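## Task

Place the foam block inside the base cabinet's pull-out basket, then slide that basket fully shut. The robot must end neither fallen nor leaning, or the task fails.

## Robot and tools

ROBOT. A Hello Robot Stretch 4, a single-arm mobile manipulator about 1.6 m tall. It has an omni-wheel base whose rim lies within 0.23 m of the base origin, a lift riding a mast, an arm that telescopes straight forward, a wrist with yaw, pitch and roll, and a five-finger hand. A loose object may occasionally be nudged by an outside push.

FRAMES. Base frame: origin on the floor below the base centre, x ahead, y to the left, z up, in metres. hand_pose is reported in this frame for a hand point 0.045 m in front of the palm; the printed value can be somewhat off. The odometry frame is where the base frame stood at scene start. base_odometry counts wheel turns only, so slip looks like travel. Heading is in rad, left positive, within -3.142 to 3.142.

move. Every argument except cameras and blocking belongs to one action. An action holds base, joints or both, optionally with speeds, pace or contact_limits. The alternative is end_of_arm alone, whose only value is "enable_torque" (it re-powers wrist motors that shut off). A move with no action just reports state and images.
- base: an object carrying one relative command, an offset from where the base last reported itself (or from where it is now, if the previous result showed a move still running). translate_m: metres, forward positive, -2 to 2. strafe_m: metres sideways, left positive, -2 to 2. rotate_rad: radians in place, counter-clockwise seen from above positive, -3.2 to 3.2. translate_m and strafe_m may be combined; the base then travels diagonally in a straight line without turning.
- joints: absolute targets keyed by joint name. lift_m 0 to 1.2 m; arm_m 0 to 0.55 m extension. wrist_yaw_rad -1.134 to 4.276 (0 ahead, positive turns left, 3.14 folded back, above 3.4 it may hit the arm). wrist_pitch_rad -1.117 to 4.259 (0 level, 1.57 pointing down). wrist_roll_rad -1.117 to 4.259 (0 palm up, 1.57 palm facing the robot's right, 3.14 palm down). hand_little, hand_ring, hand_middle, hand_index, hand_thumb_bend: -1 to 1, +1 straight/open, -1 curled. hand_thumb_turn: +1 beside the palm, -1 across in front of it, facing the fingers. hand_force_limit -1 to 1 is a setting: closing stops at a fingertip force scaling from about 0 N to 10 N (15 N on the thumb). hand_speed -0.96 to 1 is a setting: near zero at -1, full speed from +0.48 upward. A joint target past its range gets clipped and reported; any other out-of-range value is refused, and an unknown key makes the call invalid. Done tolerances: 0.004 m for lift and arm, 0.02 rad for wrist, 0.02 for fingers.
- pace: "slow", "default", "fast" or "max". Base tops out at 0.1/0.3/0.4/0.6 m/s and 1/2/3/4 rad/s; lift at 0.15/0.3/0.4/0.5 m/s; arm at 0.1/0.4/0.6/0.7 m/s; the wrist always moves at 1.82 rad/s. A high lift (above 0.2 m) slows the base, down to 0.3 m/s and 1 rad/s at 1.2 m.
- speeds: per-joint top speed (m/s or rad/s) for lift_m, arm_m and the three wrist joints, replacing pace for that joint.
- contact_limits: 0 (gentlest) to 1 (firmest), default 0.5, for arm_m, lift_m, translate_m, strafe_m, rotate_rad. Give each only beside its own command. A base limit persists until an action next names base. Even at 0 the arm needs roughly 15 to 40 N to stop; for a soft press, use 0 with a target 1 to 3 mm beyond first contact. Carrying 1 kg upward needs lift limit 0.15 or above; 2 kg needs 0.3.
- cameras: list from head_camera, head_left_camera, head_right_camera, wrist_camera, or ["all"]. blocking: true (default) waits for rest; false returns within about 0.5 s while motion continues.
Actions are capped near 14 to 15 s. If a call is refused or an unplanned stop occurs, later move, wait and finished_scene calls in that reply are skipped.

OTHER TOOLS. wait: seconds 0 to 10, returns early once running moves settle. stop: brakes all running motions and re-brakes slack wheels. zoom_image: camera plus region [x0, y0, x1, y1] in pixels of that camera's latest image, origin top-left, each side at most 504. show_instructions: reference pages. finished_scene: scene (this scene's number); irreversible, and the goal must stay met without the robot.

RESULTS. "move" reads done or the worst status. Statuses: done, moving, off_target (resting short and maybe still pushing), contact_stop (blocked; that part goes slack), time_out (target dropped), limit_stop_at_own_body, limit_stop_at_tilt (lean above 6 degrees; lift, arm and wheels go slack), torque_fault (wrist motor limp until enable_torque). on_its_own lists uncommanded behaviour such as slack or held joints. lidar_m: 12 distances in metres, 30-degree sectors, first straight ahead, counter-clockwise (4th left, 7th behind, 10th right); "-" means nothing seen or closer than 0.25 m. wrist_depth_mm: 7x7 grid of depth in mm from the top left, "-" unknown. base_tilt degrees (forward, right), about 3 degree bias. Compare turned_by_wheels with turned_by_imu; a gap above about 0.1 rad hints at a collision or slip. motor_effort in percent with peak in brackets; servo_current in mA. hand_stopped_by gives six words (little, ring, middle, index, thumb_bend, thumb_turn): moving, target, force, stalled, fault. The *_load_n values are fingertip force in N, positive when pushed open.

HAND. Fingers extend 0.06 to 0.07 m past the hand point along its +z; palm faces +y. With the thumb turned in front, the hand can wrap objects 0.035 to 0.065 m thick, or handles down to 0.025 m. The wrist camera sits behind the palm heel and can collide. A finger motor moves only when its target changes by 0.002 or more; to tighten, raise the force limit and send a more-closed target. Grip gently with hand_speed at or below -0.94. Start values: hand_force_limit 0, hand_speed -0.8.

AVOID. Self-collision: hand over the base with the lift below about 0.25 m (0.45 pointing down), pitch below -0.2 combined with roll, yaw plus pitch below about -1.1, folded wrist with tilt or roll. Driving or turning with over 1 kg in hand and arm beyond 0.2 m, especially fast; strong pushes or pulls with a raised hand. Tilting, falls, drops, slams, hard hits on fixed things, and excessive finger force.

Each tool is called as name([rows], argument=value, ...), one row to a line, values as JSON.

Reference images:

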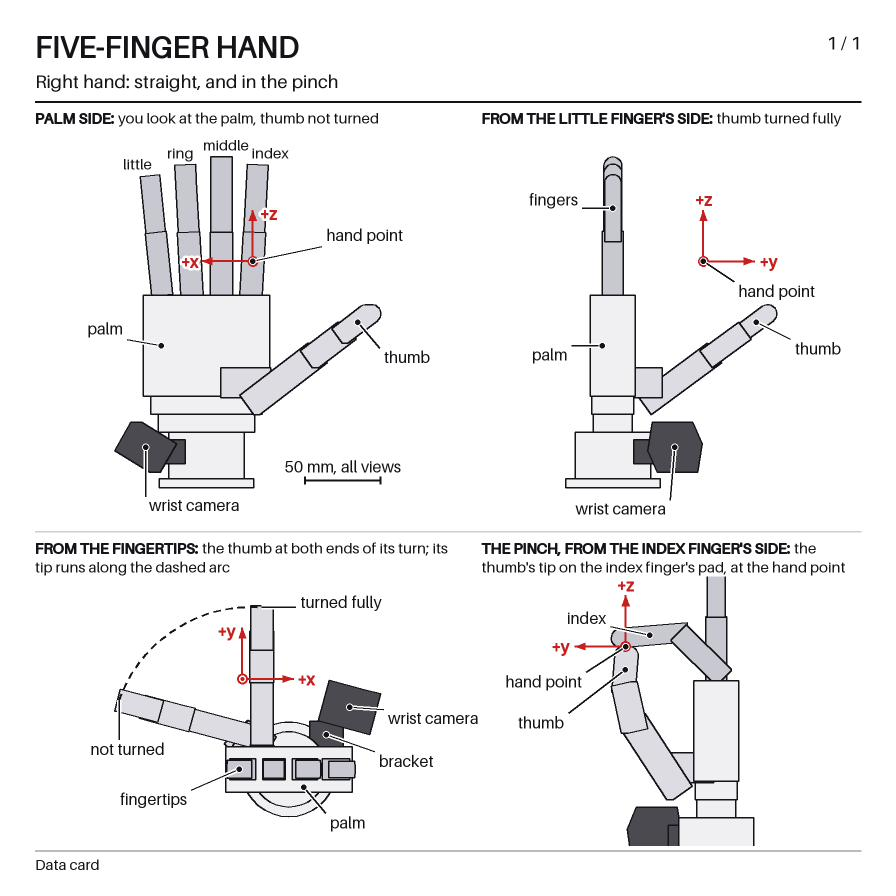

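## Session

move()

Scene clock: 0.00 s.
base_odometry: x=+0.000 y=+0.000 heading=+0.000
turned_by_wheels: +0.000
turned_by_imu: +0.000
base_tilt: forward=-0.2 right=+1.4
lidar_m: 1.70 2.21 2.31 1.48 1.40 2.02 2.58 1.71 1.68 1.24 1.14 1.19
base_status: not commanded
joint_positions: lift_m=+0.181 arm_m=+0.000 wrist_yaw_rad=+3.108 wrist_pitch_rad=+0.004 wrist_roll_rad=+0.000 hand_little=+1.000 hand_ring=+1.000 hand_middle=+1.000 hand_index=+1.000 hand_thumb_turn=+1.000 hand_thumb_bend=+1.000 hand_force_limit=+0.000 hand_speed=-0.800
joint_status: not commanded
measured_speeds: all 0
hand_stopped_by: target,target,target,target,target,target
little_load_n: 0.0
ring_load_n: 0.0
middle_load_n: 0.0
index_load_n: 0.0
thumb_bend_load_n: 0.0
thumb_turn_load_n: 0.0
motor_effort: lift_m=+23 arm_m=-4 wheel_0=+0 wheel_1=-1 wheel_2=-1
servo_current: wrist_yaw_rad=46 wrist_pitch_rad=52 wrist_roll_rad=46
hand_pose: x=-0.0462 y=+0.1257 z=+0.4189 quat_wxyz=(-0.490, -0.492, +0.509, +0.507) (m; base frame)
wrist_depth_mm: 136 138 - - - - - / 115 138 - - - - - / 113 138 289 - - - 1576 / 134 146 - - - - 1576 / - - - - - - - / 1499 1499 189 185 1661 - - / 1042 976 107 - - - -
pictures: head_camera, head_left_camera, head_right_camera, wrist_camera
Images, in order (width x height): head_camera 420x560, head_left_camera 420x672, head_right_camera 420x672, wrist_camera 616x392.

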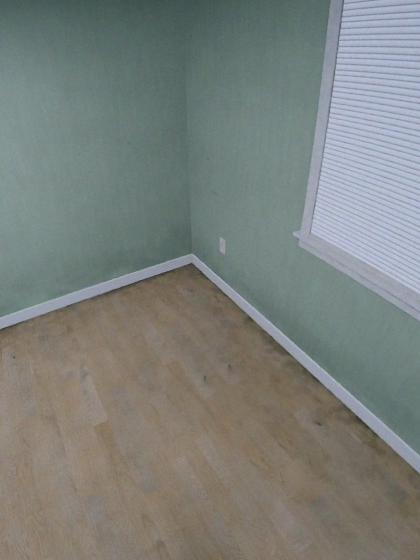

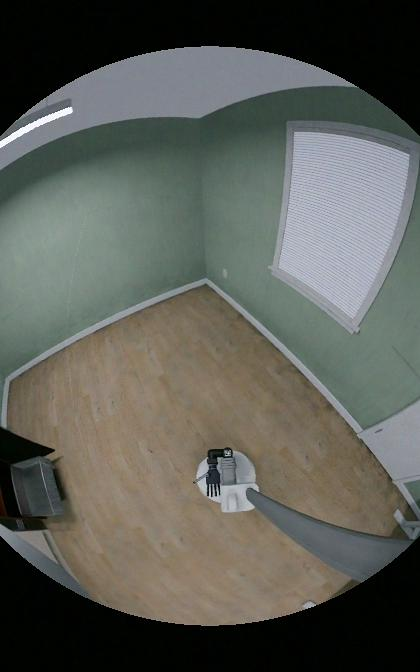

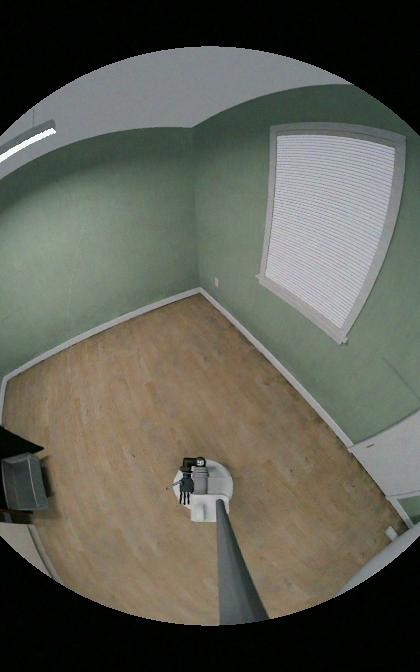

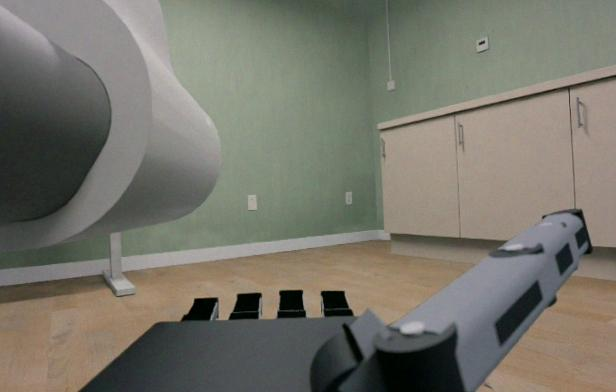

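move(base={"rotate_rad": -2.3}, joints={"lift_m": 0.7}, cameras=["all"])

zoom_image(camera="head_camera", region=[0, 100, 420, 400])

Scene clock: 3.37 s.
move: done
base_odometry: x=+0.000 y=+0.000 heading=-2.300
turned_by_wheels: -2.300
turned_by_imu: -2.279
base_tilt: forward=-0.1 right=+1.2
lidar_m: 1.72 1.29 1.17 1.18 1.41 2.25 2.26 1.52 1.42 1.93 2.32 1.71
base_status: done
joint_positions: lift_m=+0.700 arm_m=+0.000 wrist_yaw_rad=+3.108 wrist_pitch_rad=+0.004 wrist_roll_rad=+0.000 hand_little=+1.000 hand_ring=+1.000 hand_middle=+1.000 hand_index=+1.000 hand_thumb_turn=+1.000 hand_thumb_bend=+1.000 hand_force_limit=+0.000 hand_speed=-0.800
joint_status: all done
measured_speeds: all 0
hand_stopped_by: target,target,target,target,target,target
little_load_n: 0.0
ring_load_n: 0.0
middle_load_n: 0.0
index_load_n: 0.0
thumb_bend_load_n: 0.0
thumb_turn_load_n: 0.0
motor_effort: lift_m=+25(29) arm_m=-4(4) wheel_0=+1(7) wheel_1=+2(13) wheel_2=+1(9)
servo_current: wrist_yaw_rad=33(72) wrist_pitch_rad=39(52) wrist_roll_rad=33(72)
hand_pose: x=-0.0462 y=+0.1257 z=+0.9373 quat_wxyz=(-0.490, -0.492, +0.509, +0.507) (m; base frame)
wrist_depth_mm: 136 138 - - - - - / 114 138 - - - - - / 114 138 255 - - - - / 135 150 - - - - - / - - - - - - - / - - 208 185 - - - / - - 107 - - - -
pictures: head_camera, head_left_camera, head_right_camera, wrist_camera
Images, in order (width x height): head_camera 420x560, head_left_camera 420x672, head_right_camera 420x672, wrist_camera 616x392.

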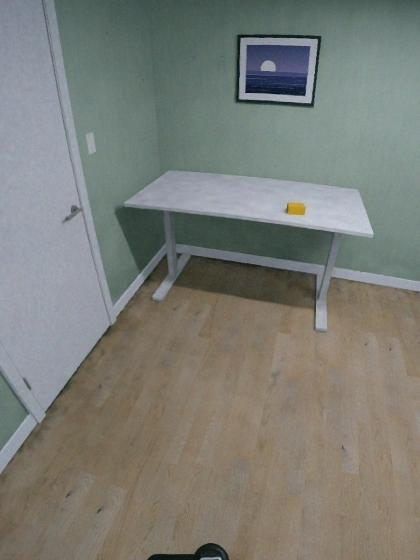

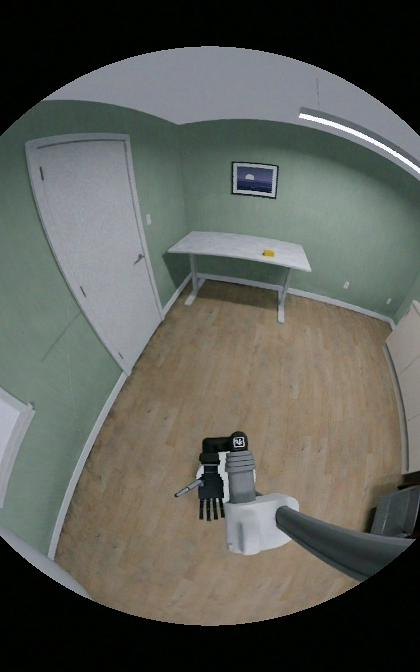

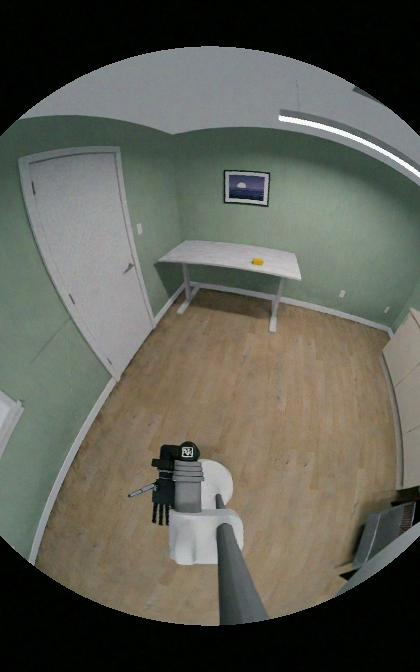

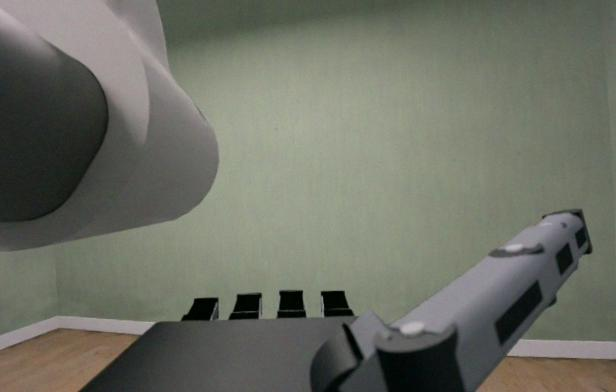

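Scaled by 1.200 from the camera's 420x560 image, which has a finer 1200x1600 frame.

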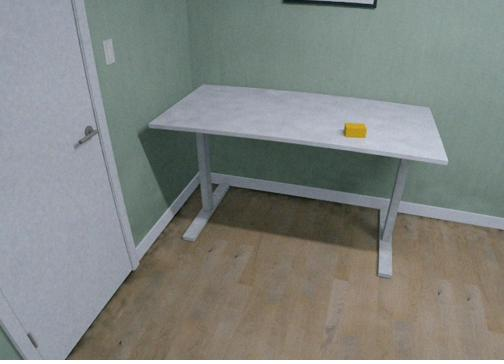

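move(base={"rotate_rad": -0.34}, joints={"wrist_yaw_rad": 0.0, "lift_m": 1.0})

move(base={"translate_m": 0.98, "strafe_m": 0.1}, joints={"wrist_pitch_rad": 0.6, "wrist_roll_rad": 3.14, "hand_thumb_turn": -1, "hand_speed": -0.3}, cameras=["all"])

zoom_image(camera="head_camera", region=[100, 200, 320, 380])

Scene clock: 6.27 s.
move: done
base_odometry: x=+0.000 y=+0.000 heading=-2.640
turned_by_wheels: -0.340
turned_by_imu: -0.337
base_tilt: forward=-0.1 right=+1.3
lidar_m: 1.71 1.68 1.23 1.16 1.22 1.69 2.23 2.32 1.46 1.41 1.99 2.59
base_status: done
joint_positions: lift_m=+1.000 arm_m=+0.000 wrist_yaw_rad=+0.002 wrist_pitch_rad=+0.004 wrist_roll_rad=+0.000 hand_little=+1.000 hand_ring=+1.000 hand_middle=+1.000 hand_index=+1.000 hand_thumb_turn=+1.000 hand_thumb_bend=+1.000 hand_force_limit=+0.000 hand_speed=-0.800
joint_status: all done
measured_speeds: all 0
hand_stopped_by: target,target,target,target,target,target
little_load_n: 0.0
ring_load_n: 0.0
middle_load_n: 0.0
index_load_n: 0.0
thumb_bend_load_n: 0.0
thumb_turn_load_n: 0.0
motor_effort: lift_m=+25(29) arm_m=-4(4) wheel_0=+0(7) wheel_1=+1(8) wheel_2=-1(6)
servo_current: wrist_yaw_rad=46(111) wrist_pitch_rad=46(52) wrist_roll_rad=46(59)
hand_pose: x=+0.3932 y=-0.1179 z=+1.2373 quat_wxyz=(+0.499, +0.501, +0.501, +0.499) (m; base frame)
wrist_depth_mm: - - - - - - - / - - - - - - - / - - - - - - - / - - - - - - - / - - - - - - - / 1863 - 165 137 - - - / - - 107 - - - -
pictures: none

Scene clock: 11.03 s.
move: done
base_odometry: x=-0.811 y=-0.559 heading=-2.639
turned_by_wheels: +0.000
turned_by_imu: -0.006
base_tilt: forward=-0.1 right=+1.5
lidar_m: 0.73 0.78 1.06 1.08 1.11 1.53 3.23 2.24 1.88 1.98 2.06 0.77
base_status: done
joint_positions: lift_m=+1.000 arm_m=+0.000 wrist_yaw_rad=+0.001 wrist_pitch_rad=+0.601 wrist_roll_rad=+3.136 hand_little=+1.000 hand_ring=+1.000 hand_middle=+1.000 hand_index=+1.000 hand_thumb_turn=-1.000 hand_thumb_bend=+1.000 hand_force_limit=+0.000 hand_speed=-0.300
joint_status: all done
measured_speeds: all 0
hand_stopped_by: target,target,target,target,target,target
little_load_n: 0.0
ring_load_n: 0.0
middle_load_n: 0.0
index_load_n: 0.0
thumb_bend_load_n: 0.5
thumb_turn_load_n: 0.0
motor_effort: lift_m=+25(26) arm_m=-4(4) wheel_0=+2(6) wheel_1=+2(13) wheel_2=+0(10)
servo_current: wrist_yaw_rad=52(72) wrist_pitch_rad=33(78) wrist_roll_rad=52(176)
hand_pose: x=+0.3200 y=-0.0567 z=+1.0030 quat_wxyz=(-0.329, +0.628, -0.623, +0.330) (m; base frame)
wrist_depth_mm: 1098 1098 1118 1138 1160 1160 1160 / 1229 1255 1281 119 1308 1308 1336 / 1430 1430 1464 1464 - 1537 1499 / - - 1618 - - - - / - - - - - - - / - - 165 - - - - / - - 106 - - - -
pictures: head_camera, head_left_camera, head_right_camera, wrist_camera
Images, in order (width x height): head_camera 420x560, head_left_camera 420x672, head_right_camera 420x672, wrist_camera 616x392.

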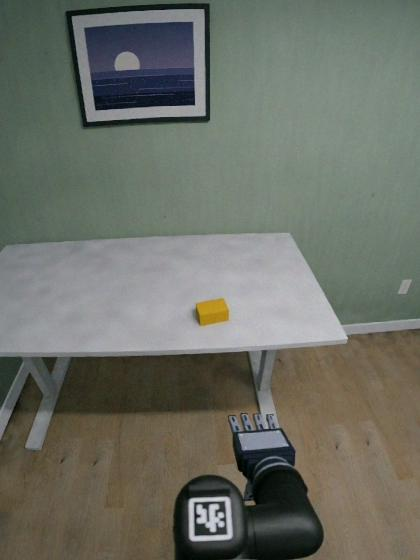

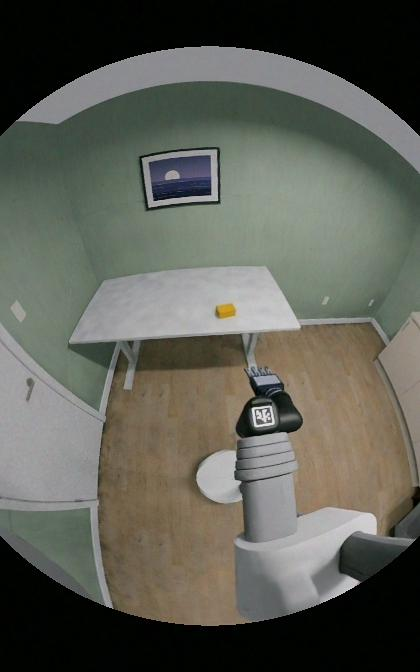

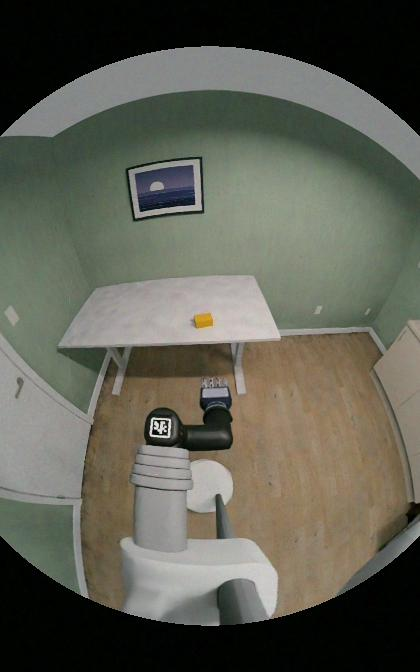

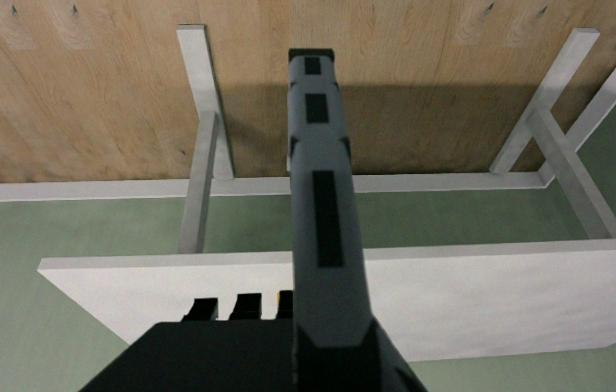

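Scaled by 2.291 from the camera's 420x560 image, which has a finer 1200x1600 frame.

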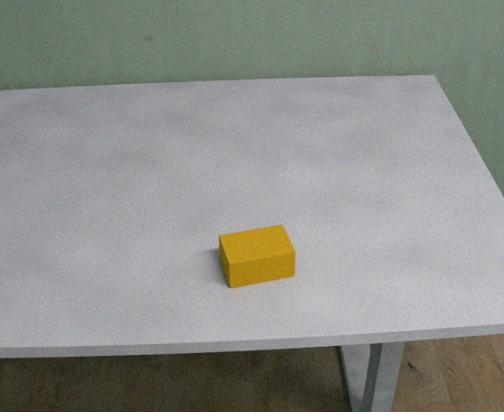

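move(base={"translate_m": 0.26, "strafe_m": -0.05}, joints={"arm_m": 0.16, "wrist_yaw_rad": 0.2, "lift_m": 0.92}, cameras=["wrist_camera", "head_camera"])

zoom_image(camera="wrist_camera", region=[180, 40, 460, 300])

Scene clock: 14.07 s.
move: done
base_odometry: x=-1.063 y=-0.641 heading=-2.639
turned_by_wheels: +0.000
turned_by_imu: -0.002
base_tilt: forward=-0.2 right=+1.4
lidar_m: 0.49 0.52 0.70 1.11 1.17 1.63 3.52 2.08 2.03 1.92 1.84 0.53
base_status: done
joint_positions: lift_m=+0.920 arm_m=+0.160 wrist_yaw_rad=+0.199 wrist_pitch_rad=+0.601 wrist_roll_rad=+3.137 hand_little=+1.000 hand_ring=+1.000 hand_middle=+1.000 hand_index=+1.000 hand_thumb_turn=-1.000 hand_thumb_bend=+1.000 hand_force_limit=+0.000 hand_speed=-0.300
joint_status: all done
measured_speeds: all 0
hand_stopped_by: target,target,target,target,target,target
little_load_n: 0.0
ring_load_n: 0.0
middle_load_n: 0.0
index_load_n: 0.0
thumb_bend_load_n: 0.0
thumb_turn_load_n: 0.0
motor_effort: lift_m=+19(22) arm_m=+6(12) wheel_0=+0(8) wheel_1=+0(7) wheel_2=+1(9)
servo_current: wrist_yaw_rad=46(91) wrist_pitch_rad=33(59) wrist_roll_rad=52(72)
hand_pose: x=+0.4876 y=-0.0265 z=+0.9235 quat_wxyz=(-0.360, +0.686, -0.559, +0.296) (m; base frame)
wrist_depth_mm: - - 1008 1060 1060 1078 1078 / - - - 113 - 1205 1160 / - - - - - - - / - - - - - - - / - - - - - - - / - - 164 - - - - / - - 106 - - - -
pictures: head_camera, wrist_camera
Images, in order (width x height): head_camera 420x560, wrist_camera 616x392.

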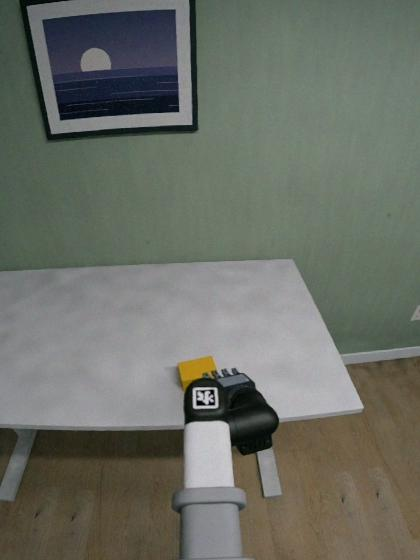

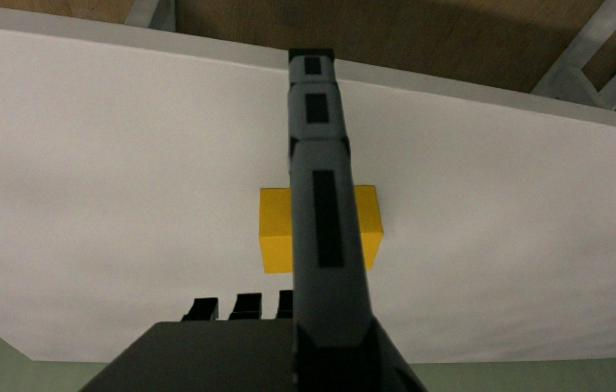

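Scaled by 1.800.

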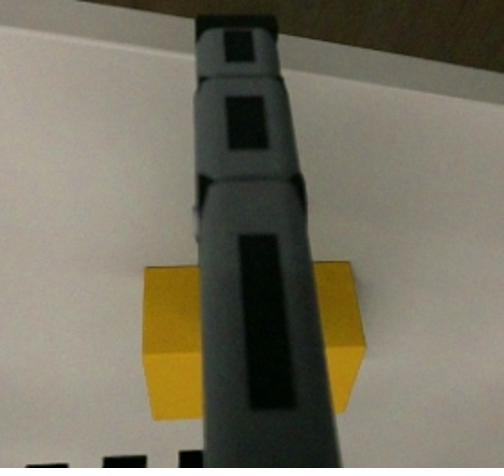

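move(base={"strafe_m": 0.032}, joints={"arm_m": 0.311, "wrist_yaw_rad": 0.23}, cameras=["wrist_camera"])

zoom_image(camera="wrist_camera", region=[180, 0, 460, 200])

Scene clock: 16.67 s.
move: done
base_odometry: x=-1.047 y=-0.669 heading=-2.639
turned_by_wheels: +0.000
turned_by_imu: +0.000
base_tilt: forward=-0.1 right=+1.5
lidar_m: 0.48 0.51 0.68 1.07 1.13 1.60 3.51 2.11 2.06 1.96 1.85 0.52
base_status: done
joint_positions: lift_m=+0.920 arm_m=+0.311 wrist_yaw_rad=+0.229 wrist_pitch_rad=+0.601 wrist_roll_rad=+3.137 hand_little=+1.000 hand_ring=+1.000 hand_middle=+1.000 hand_index=+1.000 hand_thumb_turn=-1.000 hand_thumb_bend=+1.000 hand_force_limit=+0.000 hand_speed=-0.300
joint_status: all done
measured_speeds: all 0
hand_stopped_by: target,target,target,target,target,target
little_load_n: 0.0
ring_load_n: 0.0
middle_load_n: 0.0
index_load_n: 0.0
thumb_bend_load_n: 0.0
thumb_turn_load_n: 0.0
motor_effort: lift_m=+19(19) arm_m=+6(10) wheel_0=+1(9) wheel_1=-2(11) wheel_2=+0(2)
servo_current: wrist_yaw_rad=46(65) wrist_pitch_rad=33(52) wrist_roll_rad=52(59)
hand_pose: x=+0.6393 y=-0.0217 z=+0.9235 quat_wxyz=(-0.364, +0.694, -0.548, +0.291) (m; base frame)
wrist_depth_mm: - - 195 196 201 - - / - - 182 118 187 - - / - - - 202 - - - / - - - - - - - / - - - - - - - / - - 165 - - - - / - - 106 - - - -
pictures: wrist_camera
Images, in order (width x height): wrist_camera 616x392.

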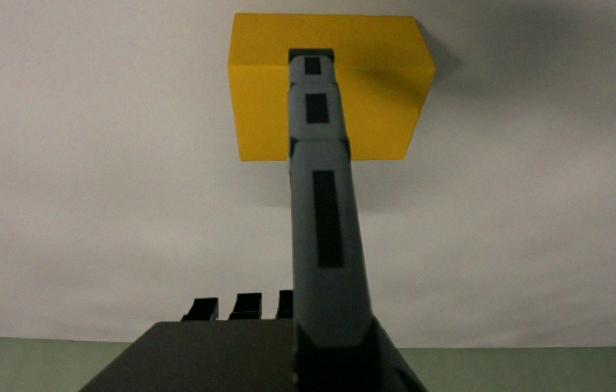

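Scaled by 1.800.

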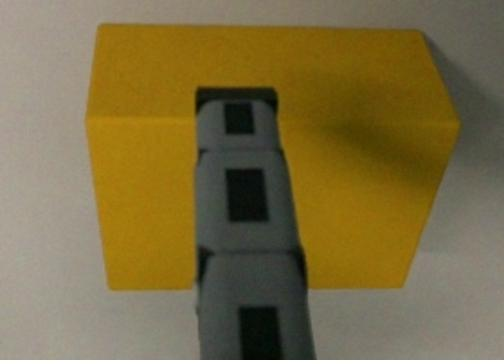

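move(base={"strafe_m": 0.007}, joints={"lift_m": 0.88}, cameras=["wrist_camera"])

move(joints={"lift_m": 0.84}, contact_limits={"lift_m": 0.2}, pace="slow", cameras=["wrist_camera"])

Scene clock: 18.23 s.
move: done
base_odometry: x=-1.044 y=-0.675 heading=-2.639
turned_by_wheels: +0.000
turned_by_imu: +0.000
base_tilt: forward=-0.1 right=+1.3
lidar_m: 0.48 0.51 0.67 1.06 1.13 1.58 3.50 2.14 2.07 1.96 1.83 0.51
base_status: done
joint_positions: lift_m=+0.880 arm_m=+0.311 wrist_yaw_rad=+0.229 wrist_pitch_rad=+0.601 wrist_roll_rad=+3.137 hand_little=+1.000 hand_ring=+1.000 hand_middle=+1.000 hand_index=+1.000 hand_thumb_turn=-1.000 hand_thumb_bend=+1.000 hand_force_limit=+0.000 hand_speed=-0.300
joint_status: all done
measured_speeds: all 0
hand_stopped_by: target,target,target,target,target,target
little_load_n: 0.0
ring_load_n: 0.0
middle_load_n: 0.0
index_load_n: 0.0
thumb_bend_load_n: 0.0
thumb_turn_load_n: 0.0
motor_effort: lift_m=+19(20) arm_m=+6(6) wheel_0=+1(7) wheel_1=+1(10) wheel_2=+0(1)
servo_current: wrist_yaw_rad=26(65) wrist_pitch_rad=46(52) wrist_roll_rad=33(59)
hand_pose: x=+0.6393 y=-0.0217 z=+0.8835 quat_wxyz=(-0.364, +0.694, -0.548, +0.291) (m; base frame)
wrist_depth_mm: - - - - - - - / - - 164 116 174 - - / - - 158 154 163 - - / - - - - - - - / - - - - - - - / - - 164 - - - - / - - 107 - - - -
pictures: wrist_camera
Images, in order (width x height): wrist_camera 616x392.

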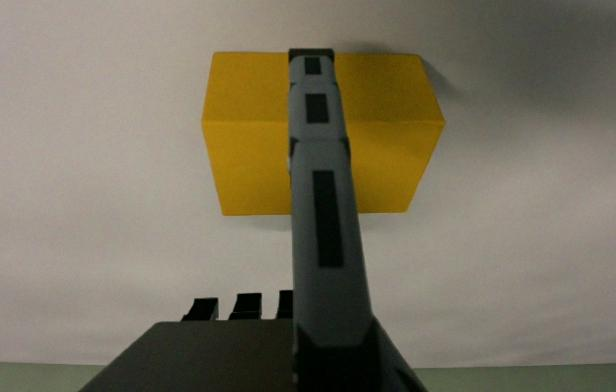

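Scene clock: 19.40 s.
move: done
base_odometry: x=-1.044 y=-0.675 heading=-2.639
turned_by_wheels: +0.000
turned_by_imu: +0.000
base_tilt: forward=-0.2 right=+1.4
lidar_m: 0.47 0.50 0.70 1.05 1.14 1.59 3.54 2.13 2.05 1.97 1.82 0.51
base_status: not commanded
joint_positions: lift_m=+0.840 arm_m=+0.311 wrist_yaw_rad=+0.229 wrist_pitch_rad=+0.601 wrist_roll_rad=+3.137 hand_little=+1.000 hand_ring=+1.000 hand_middle=+1.000 hand_index=+1.000 hand_thumb_turn=-1.000 hand_thumb_bend=+1.000 hand_force_limit=+0.000 hand_speed=-0.300
joint_status: all done
measured_speeds: all 0
hand_stopped_by: target,target,target,target,target,target
little_load_n: 0.0
ring_load_n: 0.0
middle_load_n: -0.5
index_load_n: 0.0
thumb_bend_load_n: 0.5
thumb_turn_load_n: 0.0
motor_effort: lift_m=+18(20) arm_m=+6(6) wheel_0=+1(2) wheel_1=+1(1) wheel_2=+0(0)
servo_current: wrist_yaw_rad=26(59) wrist_pitch_rad=33(46) wrist_roll_rad=39(65)
contact_limits: lift_m 0.2
hand_pose: x=+0.6393 y=-0.0217 z=+0.8436 quat_wxyz=(-0.364, +0.694, -0.548, +0.291) (m; base frame)
wrist_depth_mm: - - - - - - - / - - - 113 - - - / - - 147 142 153 - - / - - 132 - 138 - - / - - 151 - - - - / - - 165 - - - - / - - 107 - - - -
pictures: wrist_camera
Images, in order (width x height): wrist_camera 616x392.

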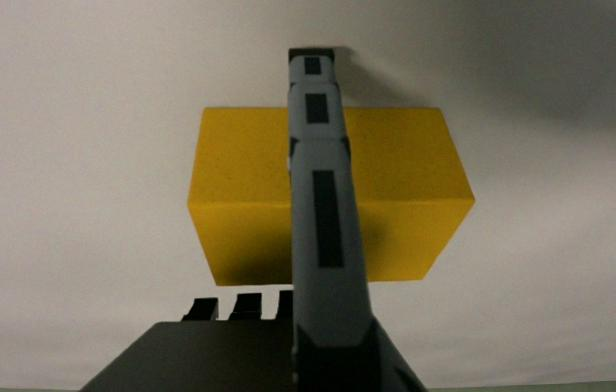

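move(joints={"hand_index": 0.75, "hand_middle": 0.75, "hand_thumb_bend": 0.7, "hand_speed": -0.5, "hand_force_limit": -0.4}, cameras=["wrist_camera"])

move(joints={"hand_index": -0.3, "hand_middle": -0.3, "hand_thumb_bend": -0.1, "hand_speed": -0.92, "hand_force_limit": -0.3}, cameras=["wrist_camera"])

Scene clock: 20.70 s.
move: done
base_odometry: x=-1.044 y=-0.675 heading=-2.639
turned_by_wheels: +0.000
turned_by_imu: +0.000
base_tilt: forward=-0.1 right=+1.4
lidar_m: 0.48 0.52 0.68 1.06 1.13 1.58 3.53 2.12 2.05 1.95 1.83 0.50
base_status: not commanded
joint_positions: lift_m=+0.840 arm_m=+0.311 wrist_yaw_rad=+0.229 wrist_pitch_rad=+0.601 wrist_roll_rad=+3.137 hand_little=+1.000 hand_ring=+1.000 hand_middle=+0.750 hand_index=+0.750 hand_thumb_turn=-1.000 hand_thumb_bend=+0.700 hand_force_limit=-0.400 hand_speed=-0.500
joint_status: all done
measured_speeds: all 0
hand_stopped_by: target,target,target,target,target,target
little_load_n: 0.0
ring_load_n: 0.0
middle_load_n: 0.0
index_load_n: 0.0
thumb_bend_load_n: 0.0
thumb_turn_load_n: 0.0
motor_effort: lift_m=+18(19) arm_m=+6(6) wheel_0=+1(2) wheel_1=+1(1) wheel_2=+0(0)
servo_current: wrist_yaw_rad=72(72) wrist_pitch_rad=39(52) wrist_roll_rad=46(65)
contact_limits: lift_m 0.2
hand_pose: x=+0.6393 y=-0.0217 z=+0.8436 quat_wxyz=(-0.364, +0.694, -0.548, +0.291) (m; base frame)
wrist_depth_mm: - - - - - - - / - - - - - - - / - - 147 139 153 - - / - - 131 - 138 - - / - - 151 - - - - / - - 165 - - - - / - - 106 - - - -
pictures: wrist_camera
Images, in order (width x height): wrist_camera 616x392.

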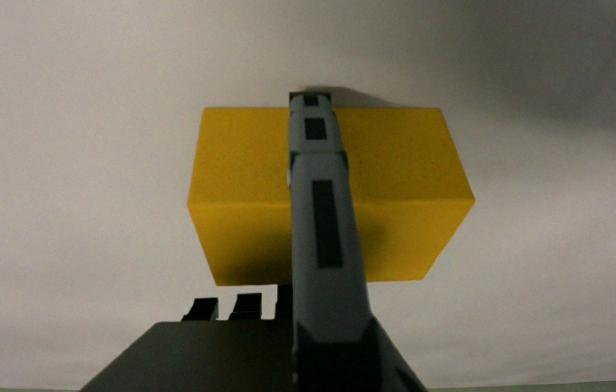

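Scene clock: 25.07 s.
move: off_target
base_odometry: x=-1.044 y=-0.675 heading=-2.639
turned_by_wheels: +0.000
turned_by_imu: +0.001
base_tilt: forward=-0.1 right=+1.3
lidar_m: 0.47 0.52 0.70 1.06 1.14 1.60 3.52 2.13 2.05 1.96 1.82 0.51
base_status: not commanded
joint_positions: lift_m=+0.840 arm_m=+0.311 wrist_yaw_rad=+0.229 wrist_pitch_rad=+0.601 wrist_roll_rad=+3.137 hand_little=+1.000 hand_ring=+1.000 hand_middle=+0.460 hand_index=+0.475 hand_thumb_turn=-1.000 hand_thumb_bend=+0.601 hand_force_limit=-0.300 hand_speed=-0.920
joint_status: hand_middle off_target (ended at +0.460, target -0.300); hand_index off_target (ended at +0.475, target -0.300); hand_thumb_bend off_target (ended at +0.601, target -0.100); the others done
measured_speeds: all 0
hand_stopped_by: target,target,force,force,force,target
little_load_n: 0.0
ring_load_n: -0.5
middle_load_n: 3.5
index_load_n: 3.0
thumb_bend_load_n: 14.5
thumb_turn_load_n: 0.5
motor_effort: lift_m=+18(19) arm_m=+6(6) wheel_0=+1(2) wheel_1=+1(2) wheel_2=+0(0)
servo_current: wrist_yaw_rad=59(72) wrist_pitch_rad=46(52) wrist_roll_rad=65(72)
contact_limits: lift_m 0.2
hand_pose: x=+0.6393 y=-0.0217 z=+0.8436 quat_wxyz=(-0.364, +0.694, -0.548, +0.291) (m; base frame)
wrist_depth_mm: - - - - - - - / - - - - - - - / - - 141 135 147 - - / - - 128 - 135 - - / - - 153 - - - - / - - 165 - - - - / - - 107 - - - -
pictures: wrist_camera
Images, in order (width x height): wrist_camera 616x392.

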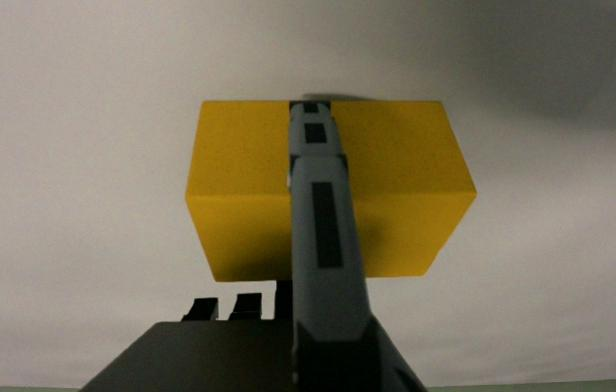

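move(joints={"hand_thumb_bend": 0.615})

Scene clock: 25.87 s.
move: done
base_odometry: x=-1.044 y=-0.675 heading=-2.639
turned_by_wheels: +0.000
turned_by_imu: +0.000
base_tilt: forward=-0.1 right=+1.3
lidar_m: 0.47 0.51 0.69 1.05 1.13 1.57 3.54 2.11 2.04 1.97 1.80 0.49
base_status: not commanded
joint_positions: lift_m=+0.840 arm_m=+0.311 wrist_yaw_rad=+0.229 wrist_pitch_rad=+0.601 wrist_roll_rad=+3.137 hand_little=+1.000 hand_ring=+1.000 hand_middle=+0.460 hand_index=+0.475 hand_thumb_turn=-1.000 hand_thumb_bend=+0.621 hand_force_limit=-0.300 hand_speed=-0.920
joint_status: all done
measured_speeds: all 0
hand_stopped_by: target,target,force,force,force,target
little_load_n: -0.5
ring_load_n: 0.0
middle_load_n: 3.0
index_load_n: 2.0
thumb_bend_load_n: 9.5
thumb_turn_load_n: 0.0
motor_effort: lift_m=+18(19) arm_m=+6(6) wheel_0=+1(2) wheel_1=+1(1) wheel_2=+0(0)
servo_current: wrist_yaw_rad=46(52) wrist_pitch_rad=33(39) wrist_roll_rad=72(72)
contact_limits: lift_m 0.2
hand_pose: x=+0.6393 y=-0.0217 z=+0.8436 quat_wxyz=(-0.364, +0.694, -0.548, +0.291) (m; base frame)
wrist_depth_mm: - - - - - - - / - - - - - - - / - - 141 135 147 - - / - - 128 - 135 - - / - - 153 - - - - / - - 164 - - - - / - - 107 - - - -
pictures: none

move(joints={"lift_m": 0.93}, pace="slow", cameras=["wrist_camera"])

Scene clock: 27.63 s.
move: done
base_odometry: x=-1.044 y=-0.675 heading=-2.639
turned_by_wheels: +0.000
turned_by_imu: +0.000
base_tilt: forward=+0.0 right=+1.4
lidar_m: 0.47 0.52 0.71 1.06 1.13 1.57 3.53 2.14 2.05 1.95 1.82 0.51
base_status: not commanded
joint_positions: lift_m=+0.930 arm_m=+0.311 wrist_yaw_rad=+0.229 wrist_pitch_rad=+0.601 wrist_roll_rad=+3.137 hand_little=+1.000 hand_ring=+1.000 hand_middle=+0.460 hand_index=+0.475 hand_thumb_turn=-1.000 hand_thumb_bend=+0.621 hand_force_limit=-0.300 hand_speed=-0.920
joint_status: all done
measured_speeds: all 0
hand_stopped_by: target,target,force,force,force,target
little_load_n: 0.0
ring_load_n: 0.0
middle_load_n: 2.5
index_load_n: 2.0
thumb_bend_load_n: 10.0
thumb_turn_load_n: 0.0
motor_effort: lift_m=+26(28) arm_m=+6(6) wheel_0=+1(2) wheel_1=+1(1) wheel_2=+0(0)
servo_current: wrist_yaw_rad=59(59) wrist_pitch_rad=39(46) wrist_roll_rad=46(72)
hand_pose: x=+0.6393 y=-0.0217 z=+0.9330 quat_wxyz=(-0.364, +0.694, -0.548, +0.291) (m; base frame)
wrist_depth_mm: - - - - - - - / - - - - - - - / - - 141 135 147 - - / - - 128 - 136 - - / - - 152 - - - - / - - 164 - - - - / - - 107 - - - -
pictures: wrist_camera
Images, in order (width x height): wrist_camera 616x392.

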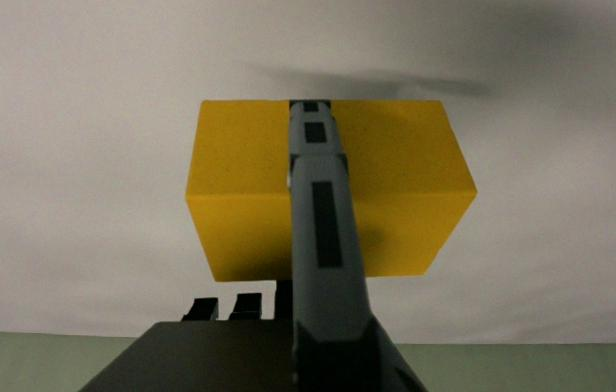

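move(base={"translate_m": -0.65}, joints={"arm_m": 0.02})

move(base={"rotate_rad": -1.573}, joints={"lift_m": 0.7, "wrist_yaw_rad": 0.0}, cameras=["all"])

Scene clock: 31.80 s.
move: done
base_odometry: x=-0.474 y=-0.362 heading=-2.639
turned_by_wheels: +0.000
turned_by_imu: +0.005
base_tilt: forward=-0.1 right=+1.4
lidar_m: 1.11 1.18 1.13 1.06 1.13 1.53 2.83 2.92 1.67 1.97 2.04 1.19
base_status: done
joint_positions: lift_m=+0.930 arm_m=+0.020 wrist_yaw_rad=+0.229 wrist_pitch_rad=+0.601 wrist_roll_rad=+3.137 hand_little=+1.000 hand_ring=+1.000 hand_middle=+0.460 hand_index=+0.475 hand_thumb_turn=-1.000 hand_thumb_bend=+0.621 hand_force_limit=-0.300 hand_speed=-0.920
joint_status: all done
measured_speeds: all 0
hand_stopped_by: target,target,force,force,force,target
little_load_n: 0.0
ring_load_n: -0.5
middle_load_n: 2.5
index_load_n: 2.0
thumb_bend_load_n: 10.0
thumb_turn_load_n: 0.5
motor_effort: lift_m=+26(26) arm_m=-6(11) wheel_0=+1(6) wheel_1=+0(12) wheel_2=-2(9)
servo_current: wrist_yaw_rad=52(78) wrist_pitch_rad=33(52) wrist_roll_rad=39(78)
hand_pose: x=+0.3487 y=-0.0217 z=+0.9330 quat_wxyz=(-0.364, +0.694, -0.548, +0.291) (m; base frame)
wrist_depth_mm: 1025 1025 1060 1060 1078 1078 1118 / 1160 1160 1160 1160 1205 1255 1229 / 1336 1366 144 134 147 1397 1281 / 1618 1618 130 - 136 - - / - - 153 - - - - / - 1138 164 - - - - / - - 106 - - - -
pictures: none

Scene clock: 33.97 s.
move: done
base_odometry: x=-0.474 y=-0.362 heading=+2.071
turned_by_wheels: -1.573
turned_by_imu: -1.559
base_tilt: forward=-0.1 right=+1.5
lidar_m: 1.99 2.05 1.19 1.13 1.20 1.13 1.10 1.13 1.51 2.81 2.91 1.67
base_status: done
joint_positions: lift_m=+0.700 arm_m=+0.020 wrist_yaw_rad=+0.001 wrist_pitch_rad=+0.601 wrist_roll_rad=+3.137 hand_little=+1.000 hand_ring=+1.000 hand_middle=+0.460 hand_index=+0.475 hand_thumb_turn=-1.000 hand_thumb_bend=+0.621 hand_force_limit=-0.300 hand_speed=-0.920
joint_status: all done
measured_speeds: all 0
hand_stopped_by: target,target,force,force,force,target
little_load_n: 0.0
ring_load_n: 0.0
middle_load_n: 2.5
index_load_n: 2.0
thumb_bend_load_n: 10.0
thumb_turn_load_n: 0.5
motor_effort: lift_m=+19(25) arm_m=-6(6) wheel_0=+1(6) wheel_1=+2(14) wheel_2=-2(7)
servo_current: wrist_yaw_rad=39(98) wrist_pitch_rad=46(46) wrist_roll_rad=52(59)
hand_pose: x=+0.3397 y=-0.0567 z=+0.7035 quat_wxyz=(-0.329, +0.627, -0.624, +0.330) (m; base frame)
wrist_depth_mm: 809 809 809 820 842 854 878 / 891 917 904 904 931 976 976 / 1042 1060 145 134 147 1042 1160 / 1255 1281 130 - 136 143 1366 / 1537 1537 161 - - 1808 1756 / 1430 1756 188 - - - - / 1921 1708 106 - - - -
pictures: head_camera, head_left_camera, head_right_camera, wrist_camera
Images, in order (width x height): head_camera 420x560, head_left_camera 420x672, head_right_camera 420x672, wrist_camera 616x392.

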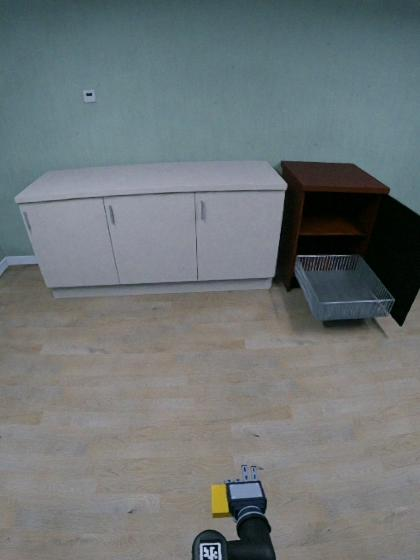

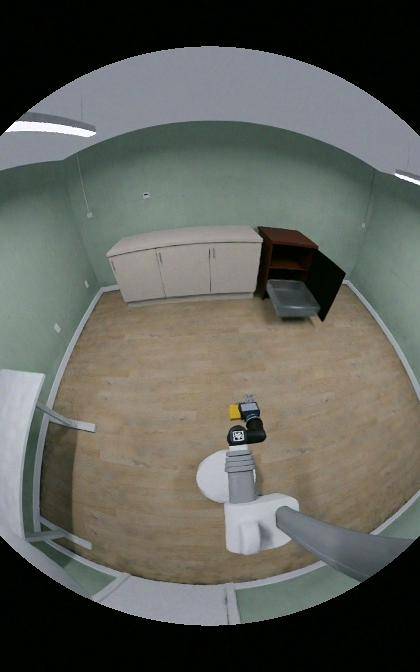

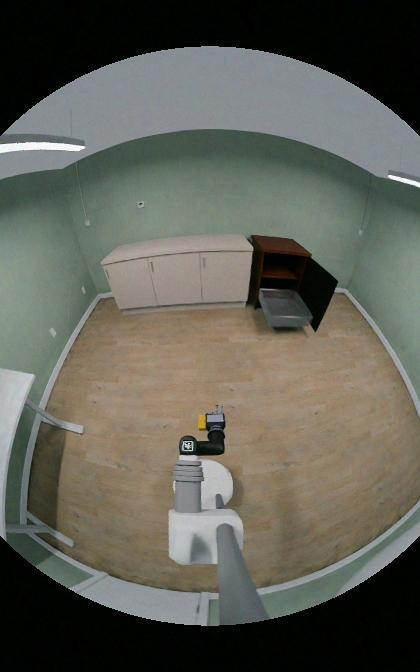

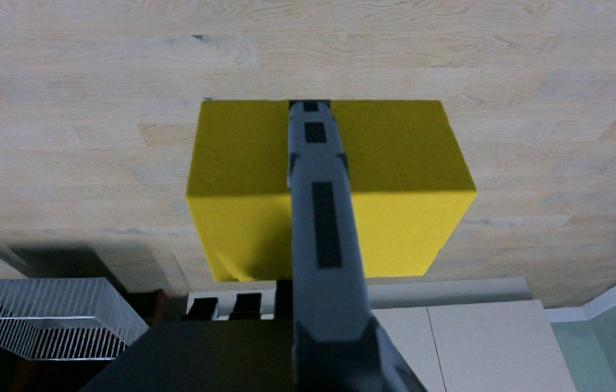

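move(base={"translate_m": 0.55, "strafe_m": -0.88}, cameras=["head_camera", "wrist_camera"])

Scene clock: 42.50 s.
move: done
base_odometry: x=+0.034 y=+0.543 heading=+2.071
turned_by_wheels: +0.000
turned_by_imu: -0.004
base_tilt: forward=-0.1 right=+1.4
lidar_m: 0.92 1.53 2.03 2.05 2.11 1.74 1.62 1.66 2.00 1.91 2.00 0.98
base_status: done
joint_positions: lift_m=+0.700 arm_m=+0.020 wrist_yaw_rad=+0.001 wrist_pitch_rad=+0.601 wrist_roll_rad=+3.137 hand_little=+1.000 hand_ring=+1.000 hand_middle=+0.460 hand_index=+0.475 hand_thumb_turn=-1.000 hand_thumb_bend=+0.621 hand_force_limit=-0.300 hand_speed=-0.920
joint_status: not commanded
measured_speeds: all 0
hand_stopped_by: target,target,force,force,force,target
little_load_n: 0.0
ring_load_n: 0.0
middle_load_n: 2.5
index_load_n: 2.0
thumb_bend_load_n: 10.0
thumb_turn_load_n: 0.5
motor_effort: lift_m=+19(19) arm_m=-6(6) wheel_0=+1(11) wheel_1=-1(11) wheel_2=-1(7)
servo_current: wrist_yaw_rad=46(72) wrist_pitch_rad=39(52) wrist_roll_rad=59(72)
hand_pose: x=+0.3397 y=-0.0567 z=+0.7035 quat_wxyz=(-0.329, +0.627, -0.624, +0.330) (m; base frame)
wrist_depth_mm: 809 798 820 831 842 842 866 / 904 917 917 931 931 976 976 / 1042 1060 144 134 147 1060 1160 / 1255 1182 130 - 136 143 1397 / 1537 - 161 - - 1397 1537 / - - 189 - - 1308 1281 / - - 107 - - 1229 1182
pictures: head_camera, wrist_camera
Images, in order (width x height): head_camera 420x560, wrist_camera 616x392.

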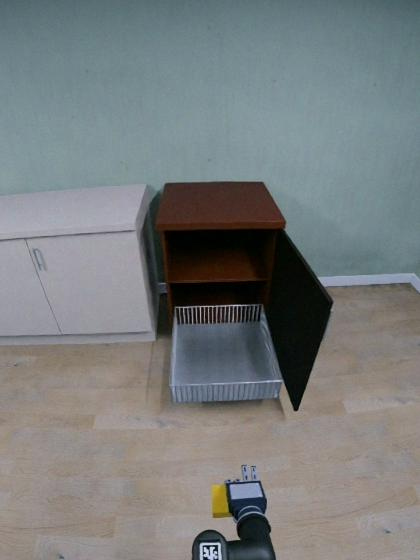

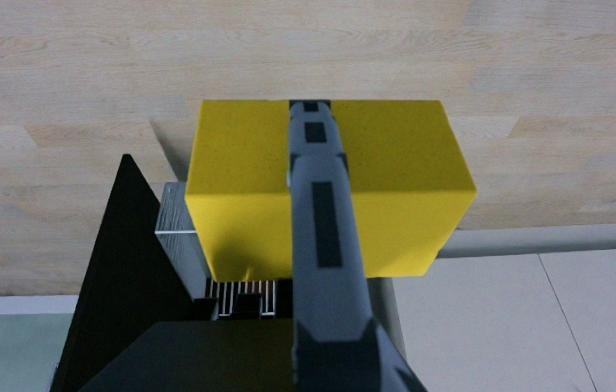

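move(base={"translate_m": 0.44, "strafe_m": -0.08}, joints={"arm_m": 0.45, "lift_m": 0.55, "wrist_pitch_rad": 0.75}, cameras=["head_camera", "head_right_camera", "wrist_camera"])

zoom_image(camera="head_right_camera", region=[130, 310, 290, 520])

Scene clock: 46.27 s.
move: done
base_odometry: x=-0.107 y=+0.967 heading=+2.071
turned_by_wheels: +0.000
turned_by_imu: -0.003
base_tilt: forward=-0.1 right=+1.3
lidar_m: 0.51 0.53 1.44 2.19 2.21 2.20 2.07 2.13 1.91 1.82 1.89 0.53
base_status: done
joint_positions: lift_m=+0.550 arm_m=+0.450 wrist_yaw_rad=+0.001 wrist_pitch_rad=+0.751 wrist_roll_rad=+3.137 hand_little=+1.000 hand_ring=+1.000 hand_middle=+0.460 hand_index=+0.475 hand_thumb_turn=-1.000 hand_thumb_bend=+0.621 hand_force_limit=-0.300 hand_speed=-0.920
joint_status: all done
measured_speeds: all 0
hand_stopped_by: target,target,force,force,force,target
little_load_n: -0.5
ring_load_n: 0.0
middle_load_n: 2.5
index_load_n: 2.0
thumb_bend_load_n: 10.0
thumb_turn_load_n: 0.0
motor_effort: lift_m=+19(21) arm_m=+6(12) wheel_0=+1(8) wheel_1=+1(10) wheel_2=+1(9)
servo_current: wrist_yaw_rad=39(65) wrist_pitch_rad=39(72) wrist_roll_rad=52(78)
hand_pose: x=+0.7416 y=-0.0568 z=+0.5333 quat_wxyz=(-0.281, +0.650, -0.647, +0.282) (m; base frame)
wrist_depth_mm: 355 430 436 439 445 452 462 / 370 469 480 480 488 500 691 / 379 517 144 135 147 530 798 / 382 559 130 - 136 143 640 / 377 525 160 - - 564 640 / 379 539 189 - - 603 597 / 359 433 107 - - 564 480
pictures: head_camera, head_right_camera, wrist_camera
Images, in order (width x height): head_camera 420x560, head_right_camera 420x672, wrist_camera 616x392.

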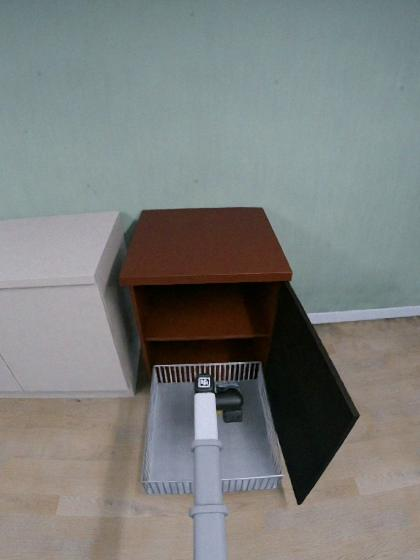

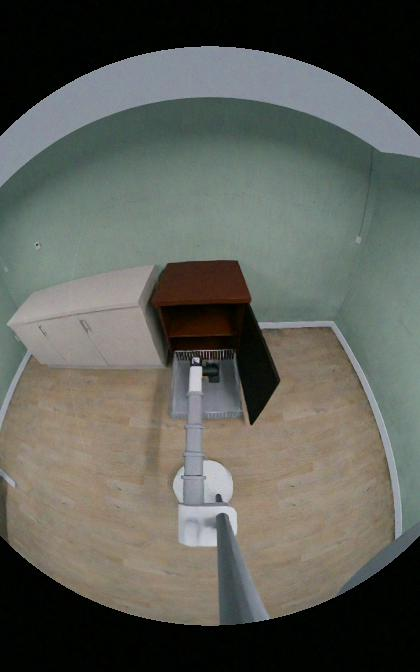

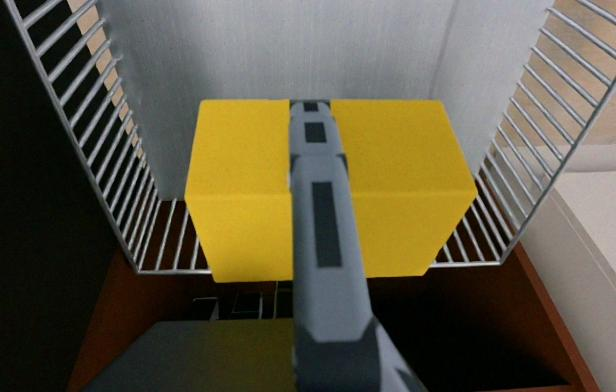

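Scaled by 2.400 from the camera's 420x672 image, which has a finer 600x960 frame.

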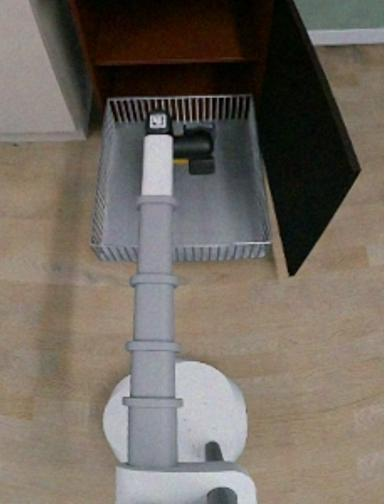

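move(joints={"arm_m": 0.47, "lift_m": 0.29}, contact_limits={"lift_m": 0.3}, cameras=["head_camera", "head_right_camera", "wrist_camera"])

zoom_image(camera="head_camera", region=[120, 330, 310, 530])

Scene clock: 48.80 s.
move: done
base_odometry: x=-0.107 y=+0.967 heading=+2.071
turned_by_wheels: +0.000
turned_by_imu: +0.000
base_tilt: forward=-0.1 right=+1.4
lidar_m: 0.50 0.53 1.43 2.17 2.24 2.19 2.06 2.12 1.91 1.83 1.87 0.51
base_status: not commanded
joint_positions: lift_m=+0.290 arm_m=+0.470 wrist_yaw_rad=+0.001 wrist_pitch_rad=+0.751 wrist_roll_rad=+3.137 hand_little=+1.000 hand_ring=+1.000 hand_middle=+0.460 hand_index=+0.475 hand_thumb_turn=-1.000 hand_thumb_bend=+0.621 hand_force_limit=-0.300 hand_speed=-0.920
joint_status: all done
measured_speeds: all 0
hand_stopped_by: target,target,force,force,force,target
little_load_n: 0.0
ring_load_n: 0.0
middle_load_n: 2.5
index_load_n: 2.0
thumb_bend_load_n: 10.0
thumb_turn_load_n: 0.5
motor_effort: lift_m=+19(21) arm_m=+6(10) wheel_0=+2(2) wheel_1=+2(2) wheel_2=+1(1)
servo_current: wrist_yaw_rad=33(65) wrist_pitch_rad=46(46) wrist_roll_rad=52(72)
contact_limits: lift_m 0.3
hand_pose: x=+0.7616 y=-0.0568 z=+0.2733 quat_wxyz=(-0.281, +0.650, -0.647, +0.282) (m; base frame)
wrist_depth_mm: 181 183 185 189 190 193 198 / 200 203 204 206 208 216 217 / 225 229 144 135 147 238 248 / 258 263 130 - 136 274 287 / 301 306 161 - - 336 340 / 336 366 189 - - 407 415 / 340 399 106 - - 530 439
pictures: head_camera, head_right_camera, wrist_camera
Images, in order (width x height): head_camera 420x560, head_right_camera 420x672, wrist_camera 616x392.

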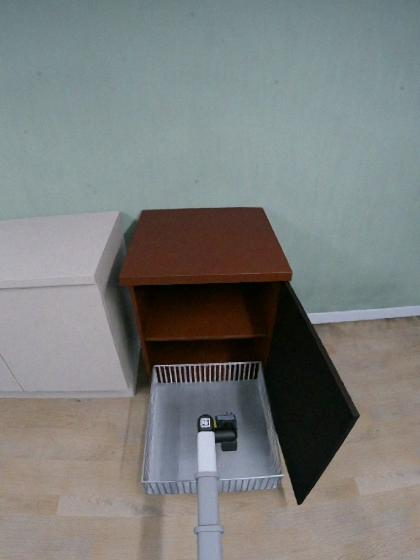

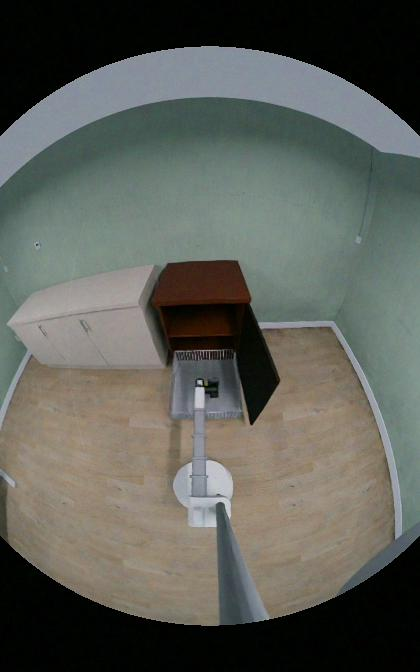

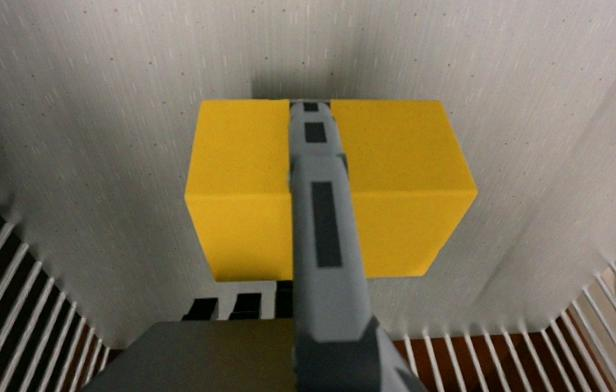

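Scaled by 2.520 from the camera's 420x560 image, which has a finer 1200x1600 frame.

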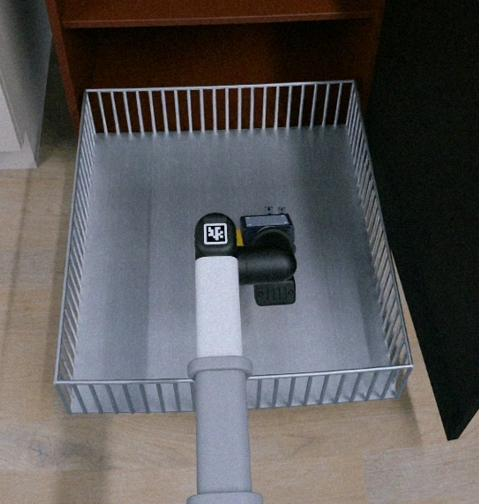

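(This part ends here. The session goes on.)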